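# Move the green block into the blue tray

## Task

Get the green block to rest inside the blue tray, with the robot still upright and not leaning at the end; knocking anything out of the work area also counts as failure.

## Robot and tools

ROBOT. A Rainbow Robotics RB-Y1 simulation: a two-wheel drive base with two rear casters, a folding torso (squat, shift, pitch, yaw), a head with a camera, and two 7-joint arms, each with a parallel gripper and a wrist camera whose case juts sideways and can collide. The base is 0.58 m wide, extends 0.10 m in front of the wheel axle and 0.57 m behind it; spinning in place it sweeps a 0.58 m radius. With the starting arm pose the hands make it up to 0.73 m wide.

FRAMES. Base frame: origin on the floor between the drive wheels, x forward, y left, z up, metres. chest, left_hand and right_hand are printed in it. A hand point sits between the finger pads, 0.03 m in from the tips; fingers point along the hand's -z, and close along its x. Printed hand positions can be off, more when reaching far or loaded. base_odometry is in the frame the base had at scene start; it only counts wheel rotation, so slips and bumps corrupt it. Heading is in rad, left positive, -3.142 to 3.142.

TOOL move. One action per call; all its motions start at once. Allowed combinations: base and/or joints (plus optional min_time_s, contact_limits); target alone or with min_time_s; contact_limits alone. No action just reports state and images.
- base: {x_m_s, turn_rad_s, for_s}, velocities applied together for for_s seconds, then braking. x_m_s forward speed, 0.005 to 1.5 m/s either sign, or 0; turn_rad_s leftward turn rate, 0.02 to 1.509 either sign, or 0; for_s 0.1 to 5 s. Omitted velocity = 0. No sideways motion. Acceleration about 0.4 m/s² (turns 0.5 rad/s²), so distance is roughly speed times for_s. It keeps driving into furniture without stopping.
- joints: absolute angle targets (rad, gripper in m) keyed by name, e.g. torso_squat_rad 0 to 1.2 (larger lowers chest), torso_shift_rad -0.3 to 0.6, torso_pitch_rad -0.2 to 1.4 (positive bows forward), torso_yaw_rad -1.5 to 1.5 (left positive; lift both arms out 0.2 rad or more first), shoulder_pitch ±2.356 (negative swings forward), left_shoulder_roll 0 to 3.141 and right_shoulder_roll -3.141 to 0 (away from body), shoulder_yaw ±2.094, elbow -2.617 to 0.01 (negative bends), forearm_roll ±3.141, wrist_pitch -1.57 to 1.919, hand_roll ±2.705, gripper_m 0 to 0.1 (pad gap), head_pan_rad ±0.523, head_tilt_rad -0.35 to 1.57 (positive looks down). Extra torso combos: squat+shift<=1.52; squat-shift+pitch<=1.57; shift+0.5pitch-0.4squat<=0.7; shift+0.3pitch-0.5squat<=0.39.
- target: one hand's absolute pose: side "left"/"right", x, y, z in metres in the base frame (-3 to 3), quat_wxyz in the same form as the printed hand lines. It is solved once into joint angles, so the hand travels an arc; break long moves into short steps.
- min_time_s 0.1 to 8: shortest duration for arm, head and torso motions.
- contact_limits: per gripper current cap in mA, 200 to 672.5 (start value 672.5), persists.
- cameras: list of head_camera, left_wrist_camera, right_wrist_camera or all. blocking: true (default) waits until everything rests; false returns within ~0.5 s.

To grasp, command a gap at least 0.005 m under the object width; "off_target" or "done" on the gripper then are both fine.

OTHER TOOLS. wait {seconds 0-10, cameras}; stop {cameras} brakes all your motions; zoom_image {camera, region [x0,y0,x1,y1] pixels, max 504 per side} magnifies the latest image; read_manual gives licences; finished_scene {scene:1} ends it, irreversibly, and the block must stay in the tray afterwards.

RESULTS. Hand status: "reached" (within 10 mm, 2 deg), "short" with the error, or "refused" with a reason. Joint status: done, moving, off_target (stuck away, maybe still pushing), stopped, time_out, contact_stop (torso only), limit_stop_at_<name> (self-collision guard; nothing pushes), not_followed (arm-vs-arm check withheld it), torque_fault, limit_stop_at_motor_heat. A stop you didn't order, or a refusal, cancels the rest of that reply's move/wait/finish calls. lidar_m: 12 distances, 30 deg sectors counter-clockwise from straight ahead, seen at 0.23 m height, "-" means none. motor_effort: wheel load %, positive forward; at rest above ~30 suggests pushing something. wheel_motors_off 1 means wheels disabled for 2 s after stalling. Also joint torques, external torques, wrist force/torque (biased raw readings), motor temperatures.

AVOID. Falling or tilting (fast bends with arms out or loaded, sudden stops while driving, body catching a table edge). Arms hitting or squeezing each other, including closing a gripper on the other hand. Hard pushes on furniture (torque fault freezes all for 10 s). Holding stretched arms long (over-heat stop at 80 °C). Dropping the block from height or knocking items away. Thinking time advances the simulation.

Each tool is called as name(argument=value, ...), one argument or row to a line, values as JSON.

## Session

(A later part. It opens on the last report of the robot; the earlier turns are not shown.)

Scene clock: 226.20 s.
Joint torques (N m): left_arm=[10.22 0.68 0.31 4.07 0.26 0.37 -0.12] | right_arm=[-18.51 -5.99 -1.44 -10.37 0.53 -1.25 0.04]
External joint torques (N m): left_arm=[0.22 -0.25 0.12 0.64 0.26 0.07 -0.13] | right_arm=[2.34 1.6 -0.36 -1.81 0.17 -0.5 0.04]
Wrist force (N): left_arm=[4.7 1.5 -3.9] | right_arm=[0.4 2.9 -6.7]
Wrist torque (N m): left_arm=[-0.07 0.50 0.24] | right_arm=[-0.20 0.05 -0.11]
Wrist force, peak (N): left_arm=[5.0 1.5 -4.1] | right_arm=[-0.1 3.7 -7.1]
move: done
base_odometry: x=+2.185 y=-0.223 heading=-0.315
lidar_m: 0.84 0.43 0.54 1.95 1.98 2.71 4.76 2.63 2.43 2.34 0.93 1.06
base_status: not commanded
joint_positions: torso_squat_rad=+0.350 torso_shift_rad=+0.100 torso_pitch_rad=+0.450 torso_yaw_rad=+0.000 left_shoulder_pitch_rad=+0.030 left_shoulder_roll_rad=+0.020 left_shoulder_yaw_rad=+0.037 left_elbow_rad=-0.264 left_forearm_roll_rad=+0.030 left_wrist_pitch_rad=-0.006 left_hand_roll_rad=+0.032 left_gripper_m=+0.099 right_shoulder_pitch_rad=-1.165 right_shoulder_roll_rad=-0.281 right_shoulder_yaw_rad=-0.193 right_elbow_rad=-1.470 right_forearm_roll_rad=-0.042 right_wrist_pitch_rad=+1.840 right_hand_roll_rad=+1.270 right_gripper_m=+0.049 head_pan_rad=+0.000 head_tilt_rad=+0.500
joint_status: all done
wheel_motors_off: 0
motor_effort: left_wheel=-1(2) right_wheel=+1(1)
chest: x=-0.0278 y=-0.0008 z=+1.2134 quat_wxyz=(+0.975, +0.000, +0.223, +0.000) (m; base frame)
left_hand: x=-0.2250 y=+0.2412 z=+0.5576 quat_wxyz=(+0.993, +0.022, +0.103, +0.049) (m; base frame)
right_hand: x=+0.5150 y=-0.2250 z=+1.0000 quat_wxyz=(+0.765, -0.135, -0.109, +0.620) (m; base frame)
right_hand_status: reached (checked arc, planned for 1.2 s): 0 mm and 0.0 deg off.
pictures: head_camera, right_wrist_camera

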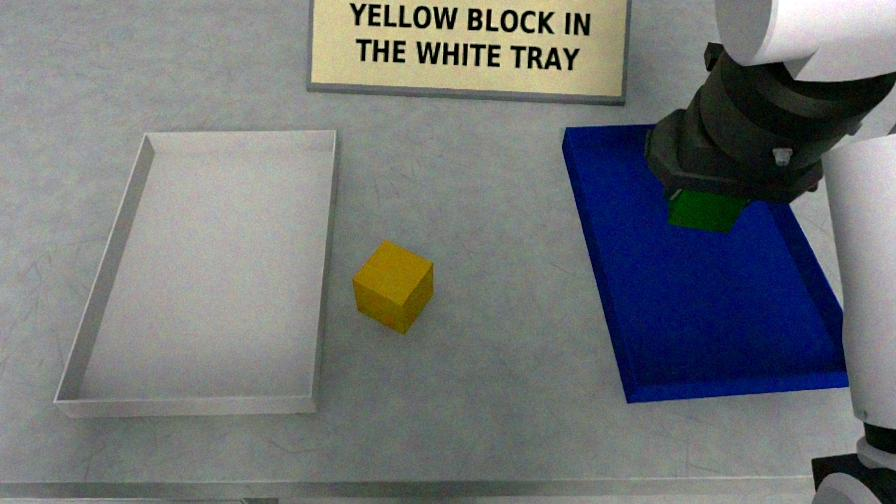

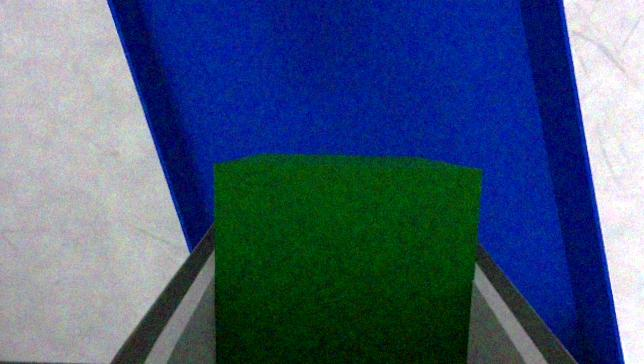

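move(
  target={"side": "right", "x": 0.52, "y": -0.248, "z": 0.965, "quat_wxyz": [0.7653, -0.1349, -0.1093, 0.6198]},
  min_time_s=1.0,
  cameras=["right_wrist_camera"],
)

move(
  target={"side": "right", "x": 0.52, "y": -0.248, "z": 0.924, "quat_wxyz": [0.7653, -0.1349, -0.1093, 0.6198]},
  min_time_s=1.2,
  cameras=["head_camera", "right_wrist_camera"],
)

Scene clock: 233.73 s.
Joint torques (N m): left_arm=[10.07 0.99 0 4.22 0.27 0.37 -0.14] | right_arm=[-18.03 -7.41 -2.58 -8.91 0.28 -1.34 0.31]
External joint torques (N m): left_arm=[0.07 0.06 -0.2 0.79 0.27 0.06 -0.16] | right_arm=[2.45 0.85 -1.43 0.03 -0.08 -0.58 0.32]
Wrist force (N): left_arm=[4.7 1.6 -4.0] | right_arm=[0.9 3.3 -5.8]
Wrist torque (N m): left_arm=[-0.07 0.50 0.24] | right_arm=[-0.28 0.08 -0.12]
Wrist force, peak (N): left_arm=[5.0 1.4 -4.0] | right_arm=[0.3 3.5 -7.1]
move: done
base_odometry: x=+2.185 y=-0.223 heading=-0.315
lidar_m: 0.84 0.43 0.54 1.95 1.99 2.71 4.76 2.65 2.43 2.34 0.95 1.06
base_status: not commanded
joint_positions: torso_squat_rad=+0.350 torso_shift_rad=+0.100 torso_pitch_rad=+0.450 torso_yaw_rad=+0.000 left_shoulder_pitch_rad=+0.030 left_shoulder_roll_rad=+0.020 left_shoulder_yaw_rad=+0.037 left_elbow_rad=-0.264 left_forearm_roll_rad=+0.030 left_wrist_pitch_rad=-0.006 left_hand_roll_rad=+0.032 left_gripper_m=+0.099 right_shoulder_pitch_rad=-1.113 right_shoulder_roll_rad=-0.300 right_shoulder_yaw_rad=-0.218 right_elbow_rad=-1.396 right_forearm_roll_rad=-0.059 right_wrist_pitch_rad=+1.720 right_hand_roll_rad=+1.309 right_gripper_m=+0.049 head_pan_rad=+0.000 head_tilt_rad=+0.500
joint_status: all done
wheel_motors_off: 0
motor_effort: left_wheel=+0(2) right_wheel=+1(1)
chest: x=-0.0278 y=-0.0008 z=+1.2134 quat_wxyz=(+0.975, +0.000, +0.223, +0.000) (m; base frame)
left_hand: x=-0.2250 y=+0.2412 z=+0.5576 quat_wxyz=(+0.993, +0.022, +0.103, +0.049) (m; base frame)
right_hand: x=+0.5197 y=-0.2478 z=+0.9653 quat_wxyz=(+0.765, -0.135, -0.110, +0.620) (m; base frame)
right_hand_status: reached (checked arc, planned for 1.0 s): 0 mm and 0.1 deg off.
pictures: right_wrist_camera

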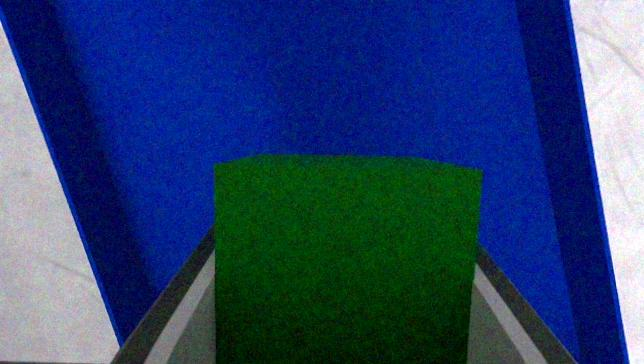

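Scene clock: 235.27 s.
Joint torques (N m): left_arm=[10 1.15 -0.18 4.01 0.21 0.37 -0.07] | right_arm=[-17.8 -5.94 0.1 -8.89 1.06 -1.34 -0.31]
External joint torques (N m): left_arm=[-0.01 0.22 -0.38 0.58 0.21 0.06 -0.08] | right_arm=[2.31 2.06 1.19 0.36 0.69 -0.58 -0.31]
Wrist force (N): left_arm=[4.9 1.5 -3.9] | right_arm=[0.5 3.2 -6.1]
Wrist torque (N m): left_arm=[-0.07 0.52 0.23] | right_arm=[-0.29 0.04 0.10]
Wrist force, peak (N): left_arm=[5.0 1.8 -4.3] | right_arm=[0.1 3.3 -6.9]
move: done
base_odometry: x=+2.185 y=-0.223 heading=-0.315
lidar_m: 0.83 0.42 0.54 1.96 1.98 2.69 4.76 2.64 2.43 2.35 0.95 1.06
base_status: not commanded
joint_positions: torso_squat_rad=+0.350 torso_shift_rad=+0.100 torso_pitch_rad=+0.450 torso_yaw_rad=+0.000 left_shoulder_pitch_rad=+0.030 left_shoulder_roll_rad=+0.020 left_shoulder_yaw_rad=+0.037 left_elbow_rad=-0.264 left_forearm_roll_rad=+0.030 left_wrist_pitch_rad=-0.006 left_hand_roll_rad=+0.032 left_gripper_m=+0.099 right_shoulder_pitch_rad=-1.067 right_shoulder_roll_rad=-0.280 right_shoulder_yaw_rad=-0.209 right_elbow_rad=-1.318 right_forearm_roll_rad=-0.051 right_wrist_pitch_rad=+1.593 right_hand_roll_rad=+1.307 right_gripper_m=+0.049 head_pan_rad=+0.000 head_tilt_rad=+0.500
joint_status: all done
wheel_motors_off: 0
motor_effort: left_wheel=-1(2) right_wheel=+1(1)
chest: x=-0.0278 y=-0.0008 z=+1.2134 quat_wxyz=(+0.975, +0.000, +0.223, +0.000) (m; base frame)
left_hand: x=-0.2250 y=+0.2412 z=+0.5576 quat_wxyz=(+0.993, +0.022, +0.103, +0.049) (m; base frame)
right_hand: x=+0.5197 y=-0.2481 z=+0.9245 quat_wxyz=(+0.765, -0.135, -0.110, +0.620) (m; base frame)
right_hand_status: reached (checked arc, planned for 1.2 s): 1 mm and 0.1 deg off.
pictures: head_camera, right_wrist_camera

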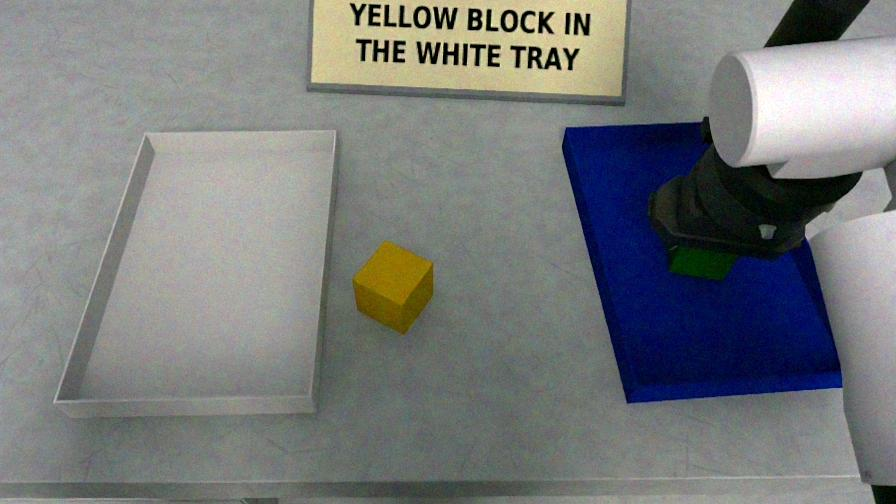

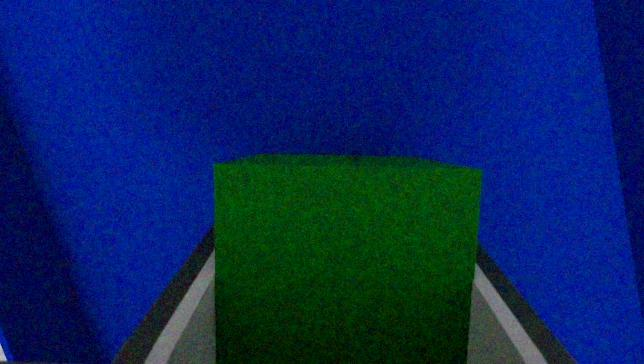

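move(
  target={"side": "right", "x": 0.52, "y": -0.248, "z": 0.920, "quat_wxyz": [0.7653, -0.1349, -0.1093, 0.6198]},
  min_time_s=0.8,
  cameras=[],
)

Scene clock: 238.87 s.
Joint torques (N m): left_arm=[10.06 1.05 0.18 4.22 0.28 0.39 -0.05] | right_arm=[-17.48 -5.76 -0.1 -9.27 1.08 -1.24 -0.47]
External joint torques (N m): left_arm=[0.05 0.12 -0.01 0.79 0.28 0.09 -0.06] | right_arm=[2.62 2.22 0.98 0.01 0.71 -0.49 -0.47]
Wrist force (N): left_arm=[4.9 1.6 -4.0] | right_arm=[1.0 2.9 -6.5]
Wrist torque (N m): left_arm=[-0.07 0.52 0.24] | right_arm=[-0.24 0.09 0.07]
Wrist force, peak (N): left_arm=[5.1 1.4 -4.0] | right_arm=[0.5 3.5 -7.0]
move: done
base_odometry: x=+2.185 y=-0.223 heading=-0.315
lidar_m: 0.83 0.43 0.52 1.96 1.99 2.71 4.77 2.65 2.43 2.32 0.94 1.06
base_status: not commanded
joint_positions: torso_squat_rad=+0.350 torso_shift_rad=+0.100 torso_pitch_rad=+0.450 torso_yaw_rad=+0.000 left_shoulder_pitch_rad=+0.030 left_shoulder_roll_rad=+0.020 left_shoulder_yaw_rad=+0.037 left_elbow_rad=-0.264 left_forearm_roll_rad=+0.030 left_wrist_pitch_rad=-0.006 left_hand_roll_rad=+0.032 left_gripper_m=+0.099 right_shoulder_pitch_rad=-1.065 right_shoulder_roll_rad=-0.279 right_shoulder_yaw_rad=-0.208 right_elbow_rad=-1.306 right_forearm_roll_rad=-0.050 right_wrist_pitch_rad=+1.578 right_hand_roll_rad=+1.307 right_gripper_m=+0.049 head_pan_rad=+0.000 head_tilt_rad=+0.500
joint_status: all done
wheel_motors_off: 0
motor_effort: left_wheel=-1(2) right_wheel=+1(1)
chest: x=-0.0278 y=-0.0008 z=+1.2134 quat_wxyz=(+0.975, +0.000, +0.223, +0.000) (m; base frame)
left_hand: x=-0.2250 y=+0.2412 z=+0.5576 quat_wxyz=(+0.993, +0.022, +0.103, +0.049) (m; base frame)
right_hand: x=+0.5201 y=-0.2481 z=+0.9204 quat_wxyz=(+0.765, -0.135, -0.110, +0.620) (m; base frame)
right_hand_status: reached (checked arc, planned for 0.8 s): 0 mm and 0.0 deg off.
pictures: none
No camera images: "cameras" was empty.

move(
  target={"side": "right", "x": 0.52, "y": -0.248, "z": 0.9175, "quat_wxyz": [0.7653, -0.1349, -0.1093, 0.6198]},
  min_time_s=0.6,
  cameras=[],
)

Scene clock: 241.17 s.
Joint torques (N m): left_arm=[9.84 0.77 0.19 4.18 0.18 0.29 0.04] | right_arm=[-14.62 -4.67 0.38 -6.82 0.78 -0.98 -0.35]
External joint torques (N m): left_arm=[-0.16 -0.16 0 0.75 0.18 -0.01 0.02] | right_arm=[5.48 3.31 1.46 2.47 0.41 -0.21 -0.34]
Wrist force (N): left_arm=[4.8 1.6 -4.0] | right_arm=[0.3 1.6 1.3]
Wrist torque (N m): left_arm=[-0.07 0.51 0.25] | right_arm=[-0.35 0.01 0.06]
Wrist force, peak (N): left_arm=[4.8 1.7 -4.4] | right_arm=[0.5 3.8 -6.5]
move: done
base_odometry: x=+2.185 y=-0.223 heading=-0.315
lidar_m: 0.85 0.44 0.54 1.95 2.00 2.71 4.78 2.64 2.43 2.35 0.93 1.06
base_status: not commanded
joint_positions: torso_squat_rad=+0.350 torso_shift_rad=+0.100 torso_pitch_rad=+0.450 torso_yaw_rad=+0.000 left_shoulder_pitch_rad=+0.030 left_shoulder_roll_rad=+0.020 left_shoulder_yaw_rad=+0.037 left_elbow_rad=-0.264 left_forearm_roll_rad=+0.030 left_wrist_pitch_rad=-0.006 left_hand_roll_rad=+0.032 left_gripper_m=+0.099 right_shoulder_pitch_rad=-1.064 right_shoulder_roll_rad=-0.278 right_shoulder_yaw_rad=-0.208 right_elbow_rad=-1.300 right_forearm_roll_rad=-0.050 right_wrist_pitch_rad=+1.570 right_hand_roll_rad=+1.307 right_gripper_m=+0.049 head_pan_rad=+0.000 head_tilt_rad=+0.500
joint_status: all done
wheel_motors_off: 0
motor_effort: left_wheel=-1(2) right_wheel=+1(1)
chest: x=-0.0278 y=-0.0008 z=+1.2134 quat_wxyz=(+0.975, +0.000, +0.223, +0.000) (m; base frame)
left_hand: x=-0.2250 y=+0.2412 z=+0.5576 quat_wxyz=(+0.993, +0.022, +0.103, +0.049) (m; base frame)
right_hand: x=+0.5205 y=-0.2481 z=+0.9184 quat_wxyz=(+0.765, -0.136, -0.110, +0.620) (m; base frame)
right_hand_status: reached (checked arc, planned for 0.6 s): 1 mm and 0.1 deg off.
pictures: none
No camera images: "cameras" was empty.

move(
  joints={"right_gripper_m": 0.078},
  cameras=[],
)

move(
  target={"side": "right", "x": 0.497, "y": -0.242, "z": 0.985, "quat_wxyz": [0.7653, -0.1349, -0.1093, 0.6198]},
  min_time_s=1.0,
  cameras=["head_camera", "right_wrist_camera"],
)

Scene clock: 244.37 s.
Joint torques (N m): left_arm=[10.18 0.74 0.17 4.12 0.22 0.42 -0.09] | right_arm=[-17.08 -5.72 -0.32 -8.57 0.84 -0.72 -0.43]
External joint torques (N m): left_arm=[0.18 -0.19 -0.03 0.69 0.22 0.12 -0.11] | right_arm=[3.01 2.25 0.75 0.72 0.47 0.04 -0.43]
Wrist force (N): left_arm=[4.9 1.6 -4.0] | right_arm=[0.7 2.7 -5.3]
Wrist torque (N m): left_arm=[-0.08 0.51 0.24] | right_arm=[-0.21 0.06 0.08]
Wrist force, peak (N): left_arm=[5.0 1.5 -4.1] | right_arm=[1.1 3.5 -5.7]
move: done
base_odometry: x=+2.185 y=-0.223 heading=-0.315
lidar_m: 0.84 0.42 0.52 1.93 1.98 2.70 4.77 2.65 2.44 2.34 0.95 1.06
base_status: not commanded
joint_positions: torso_squat_rad=+0.350 torso_shift_rad=+0.100 torso_pitch_rad=+0.450 torso_yaw_rad=+0.000 left_shoulder_pitch_rad=+0.030 left_shoulder_roll_rad=+0.020 left_shoulder_yaw_rad=+0.037 left_elbow_rad=-0.264 left_forearm_roll_rad=+0.030 left_wrist_pitch_rad=-0.006 left_hand_roll_rad=+0.032 left_gripper_m=+0.099 right_shoulder_pitch_rad=-1.063 right_shoulder_roll_rad=-0.278 right_shoulder_yaw_rad=-0.208 right_elbow_rad=-1.299 right_forearm_roll_rad=-0.050 right_wrist_pitch_rad=+1.570 right_hand_roll_rad=+1.307 right_gripper_m=+0.078 head_pan_rad=+0.000 head_tilt_rad=+0.500
joint_status: all done
wheel_motors_off: 0
motor_effort: left_wheel=-1(2) right_wheel=+1(1)
chest: x=-0.0278 y=-0.0008 z=+1.2134 quat_wxyz=(+0.975, +0.000, +0.223, +0.000) (m; base frame)
left_hand: x=-0.2250 y=+0.2412 z=+0.5576 quat_wxyz=(+0.993, +0.022, +0.103, +0.049) (m; base frame)
right_hand: x=+0.5202 y=-0.2481 z=+0.9180 quat_wxyz=(+0.765, -0.135, -0.110, +0.620) (m; base frame)
pictures: none
No camera images: "cameras" was empty.

Scene clock: 245.70 s.
Joint torques (N m): left_arm=[9.94 1.22 -0.19 3.95 0.21 0.3 0.04] | right_arm=[-18.55 -6.68 -2.33 -9.51 0.59 -0.81 -0.28]
External joint torques (N m): left_arm=[-0.07 0.29 -0.39 0.52 0.2 -0.01 0.03] | right_arm=[0.96 0.98 -1.13 -0.98 0.24 -0.06 -0.27]
Wrist force (N): left_arm=[4.5 1.5 -4.0] | right_arm=[0.3 3.2 -5.4]
Wrist torque (N m): left_arm=[-0.06 0.48 0.24] | right_arm=[-0.32 0.00 0.11]
Wrist force, peak (N): left_arm=[5.1 1.6 -4.1] | right_arm=[0.7 3.5 -5.9]
move: done
base_odometry: x=+2.185 y=-0.223 heading=-0.315
lidar_m: 0.84 0.44 0.55 1.95 1.98 2.70 4.77 2.64 2.42 2.35 0.93 1.06
base_status: not commanded
joint_positions: torso_squat_rad=+0.350 torso_shift_rad=+0.100 torso_pitch_rad=+0.450 torso_yaw_rad=+0.000 left_shoulder_pitch_rad=+0.030 left_shoulder_roll_rad=+0.020 left_shoulder_yaw_rad=+0.037 left_elbow_rad=-0.264 left_forearm_roll_rad=+0.030 left_wrist_pitch_rad=-0.006 left_hand_roll_rad=+0.032 left_gripper_m=+0.099 right_shoulder_pitch_rad=-1.070 right_shoulder_roll_rad=-0.285 right_shoulder_yaw_rad=-0.211 right_elbow_rad=-1.564 right_forearm_roll_rad=-0.056 right_wrist_pitch_rad=+1.844 right_hand_roll_rad=+1.296 right_gripper_m=+0.078 head_pan_rad=+0.000 head_tilt_rad=+0.500
joint_status: all done
wheel_motors_off: 0
motor_effort: left_wheel=-1(2) right_wheel=+1(1)
chest: x=-0.0278 y=-0.0008 z=+1.2134 quat_wxyz=(+0.975, +0.000, +0.223, +0.000) (m; base frame)
left_hand: x=-0.2250 y=+0.2412 z=+0.5576 quat_wxyz=(+0.993, +0.022, +0.103, +0.049) (m; base frame)
right_hand: x=+0.4970 y=-0.2420 z=+0.9849 quat_wxyz=(+0.765, -0.135, -0.109, +0.620) (m; base frame)
right_hand_status: reached (checked arc, planned for 1.0 s): 0 mm and 0.0 deg off.
pictures: head_camera, right_wrist_camera

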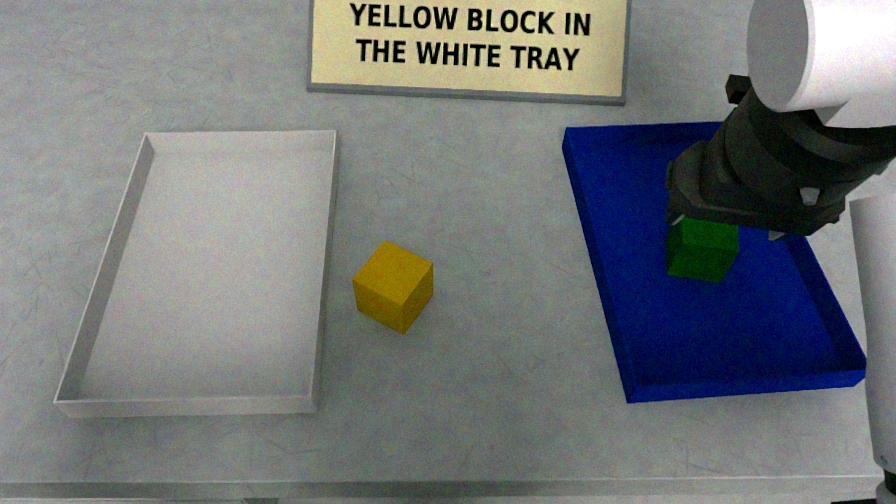

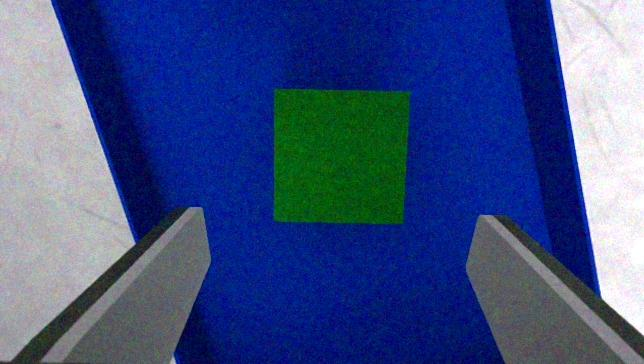

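finished_scene(
)

The scene is finished: the task was done.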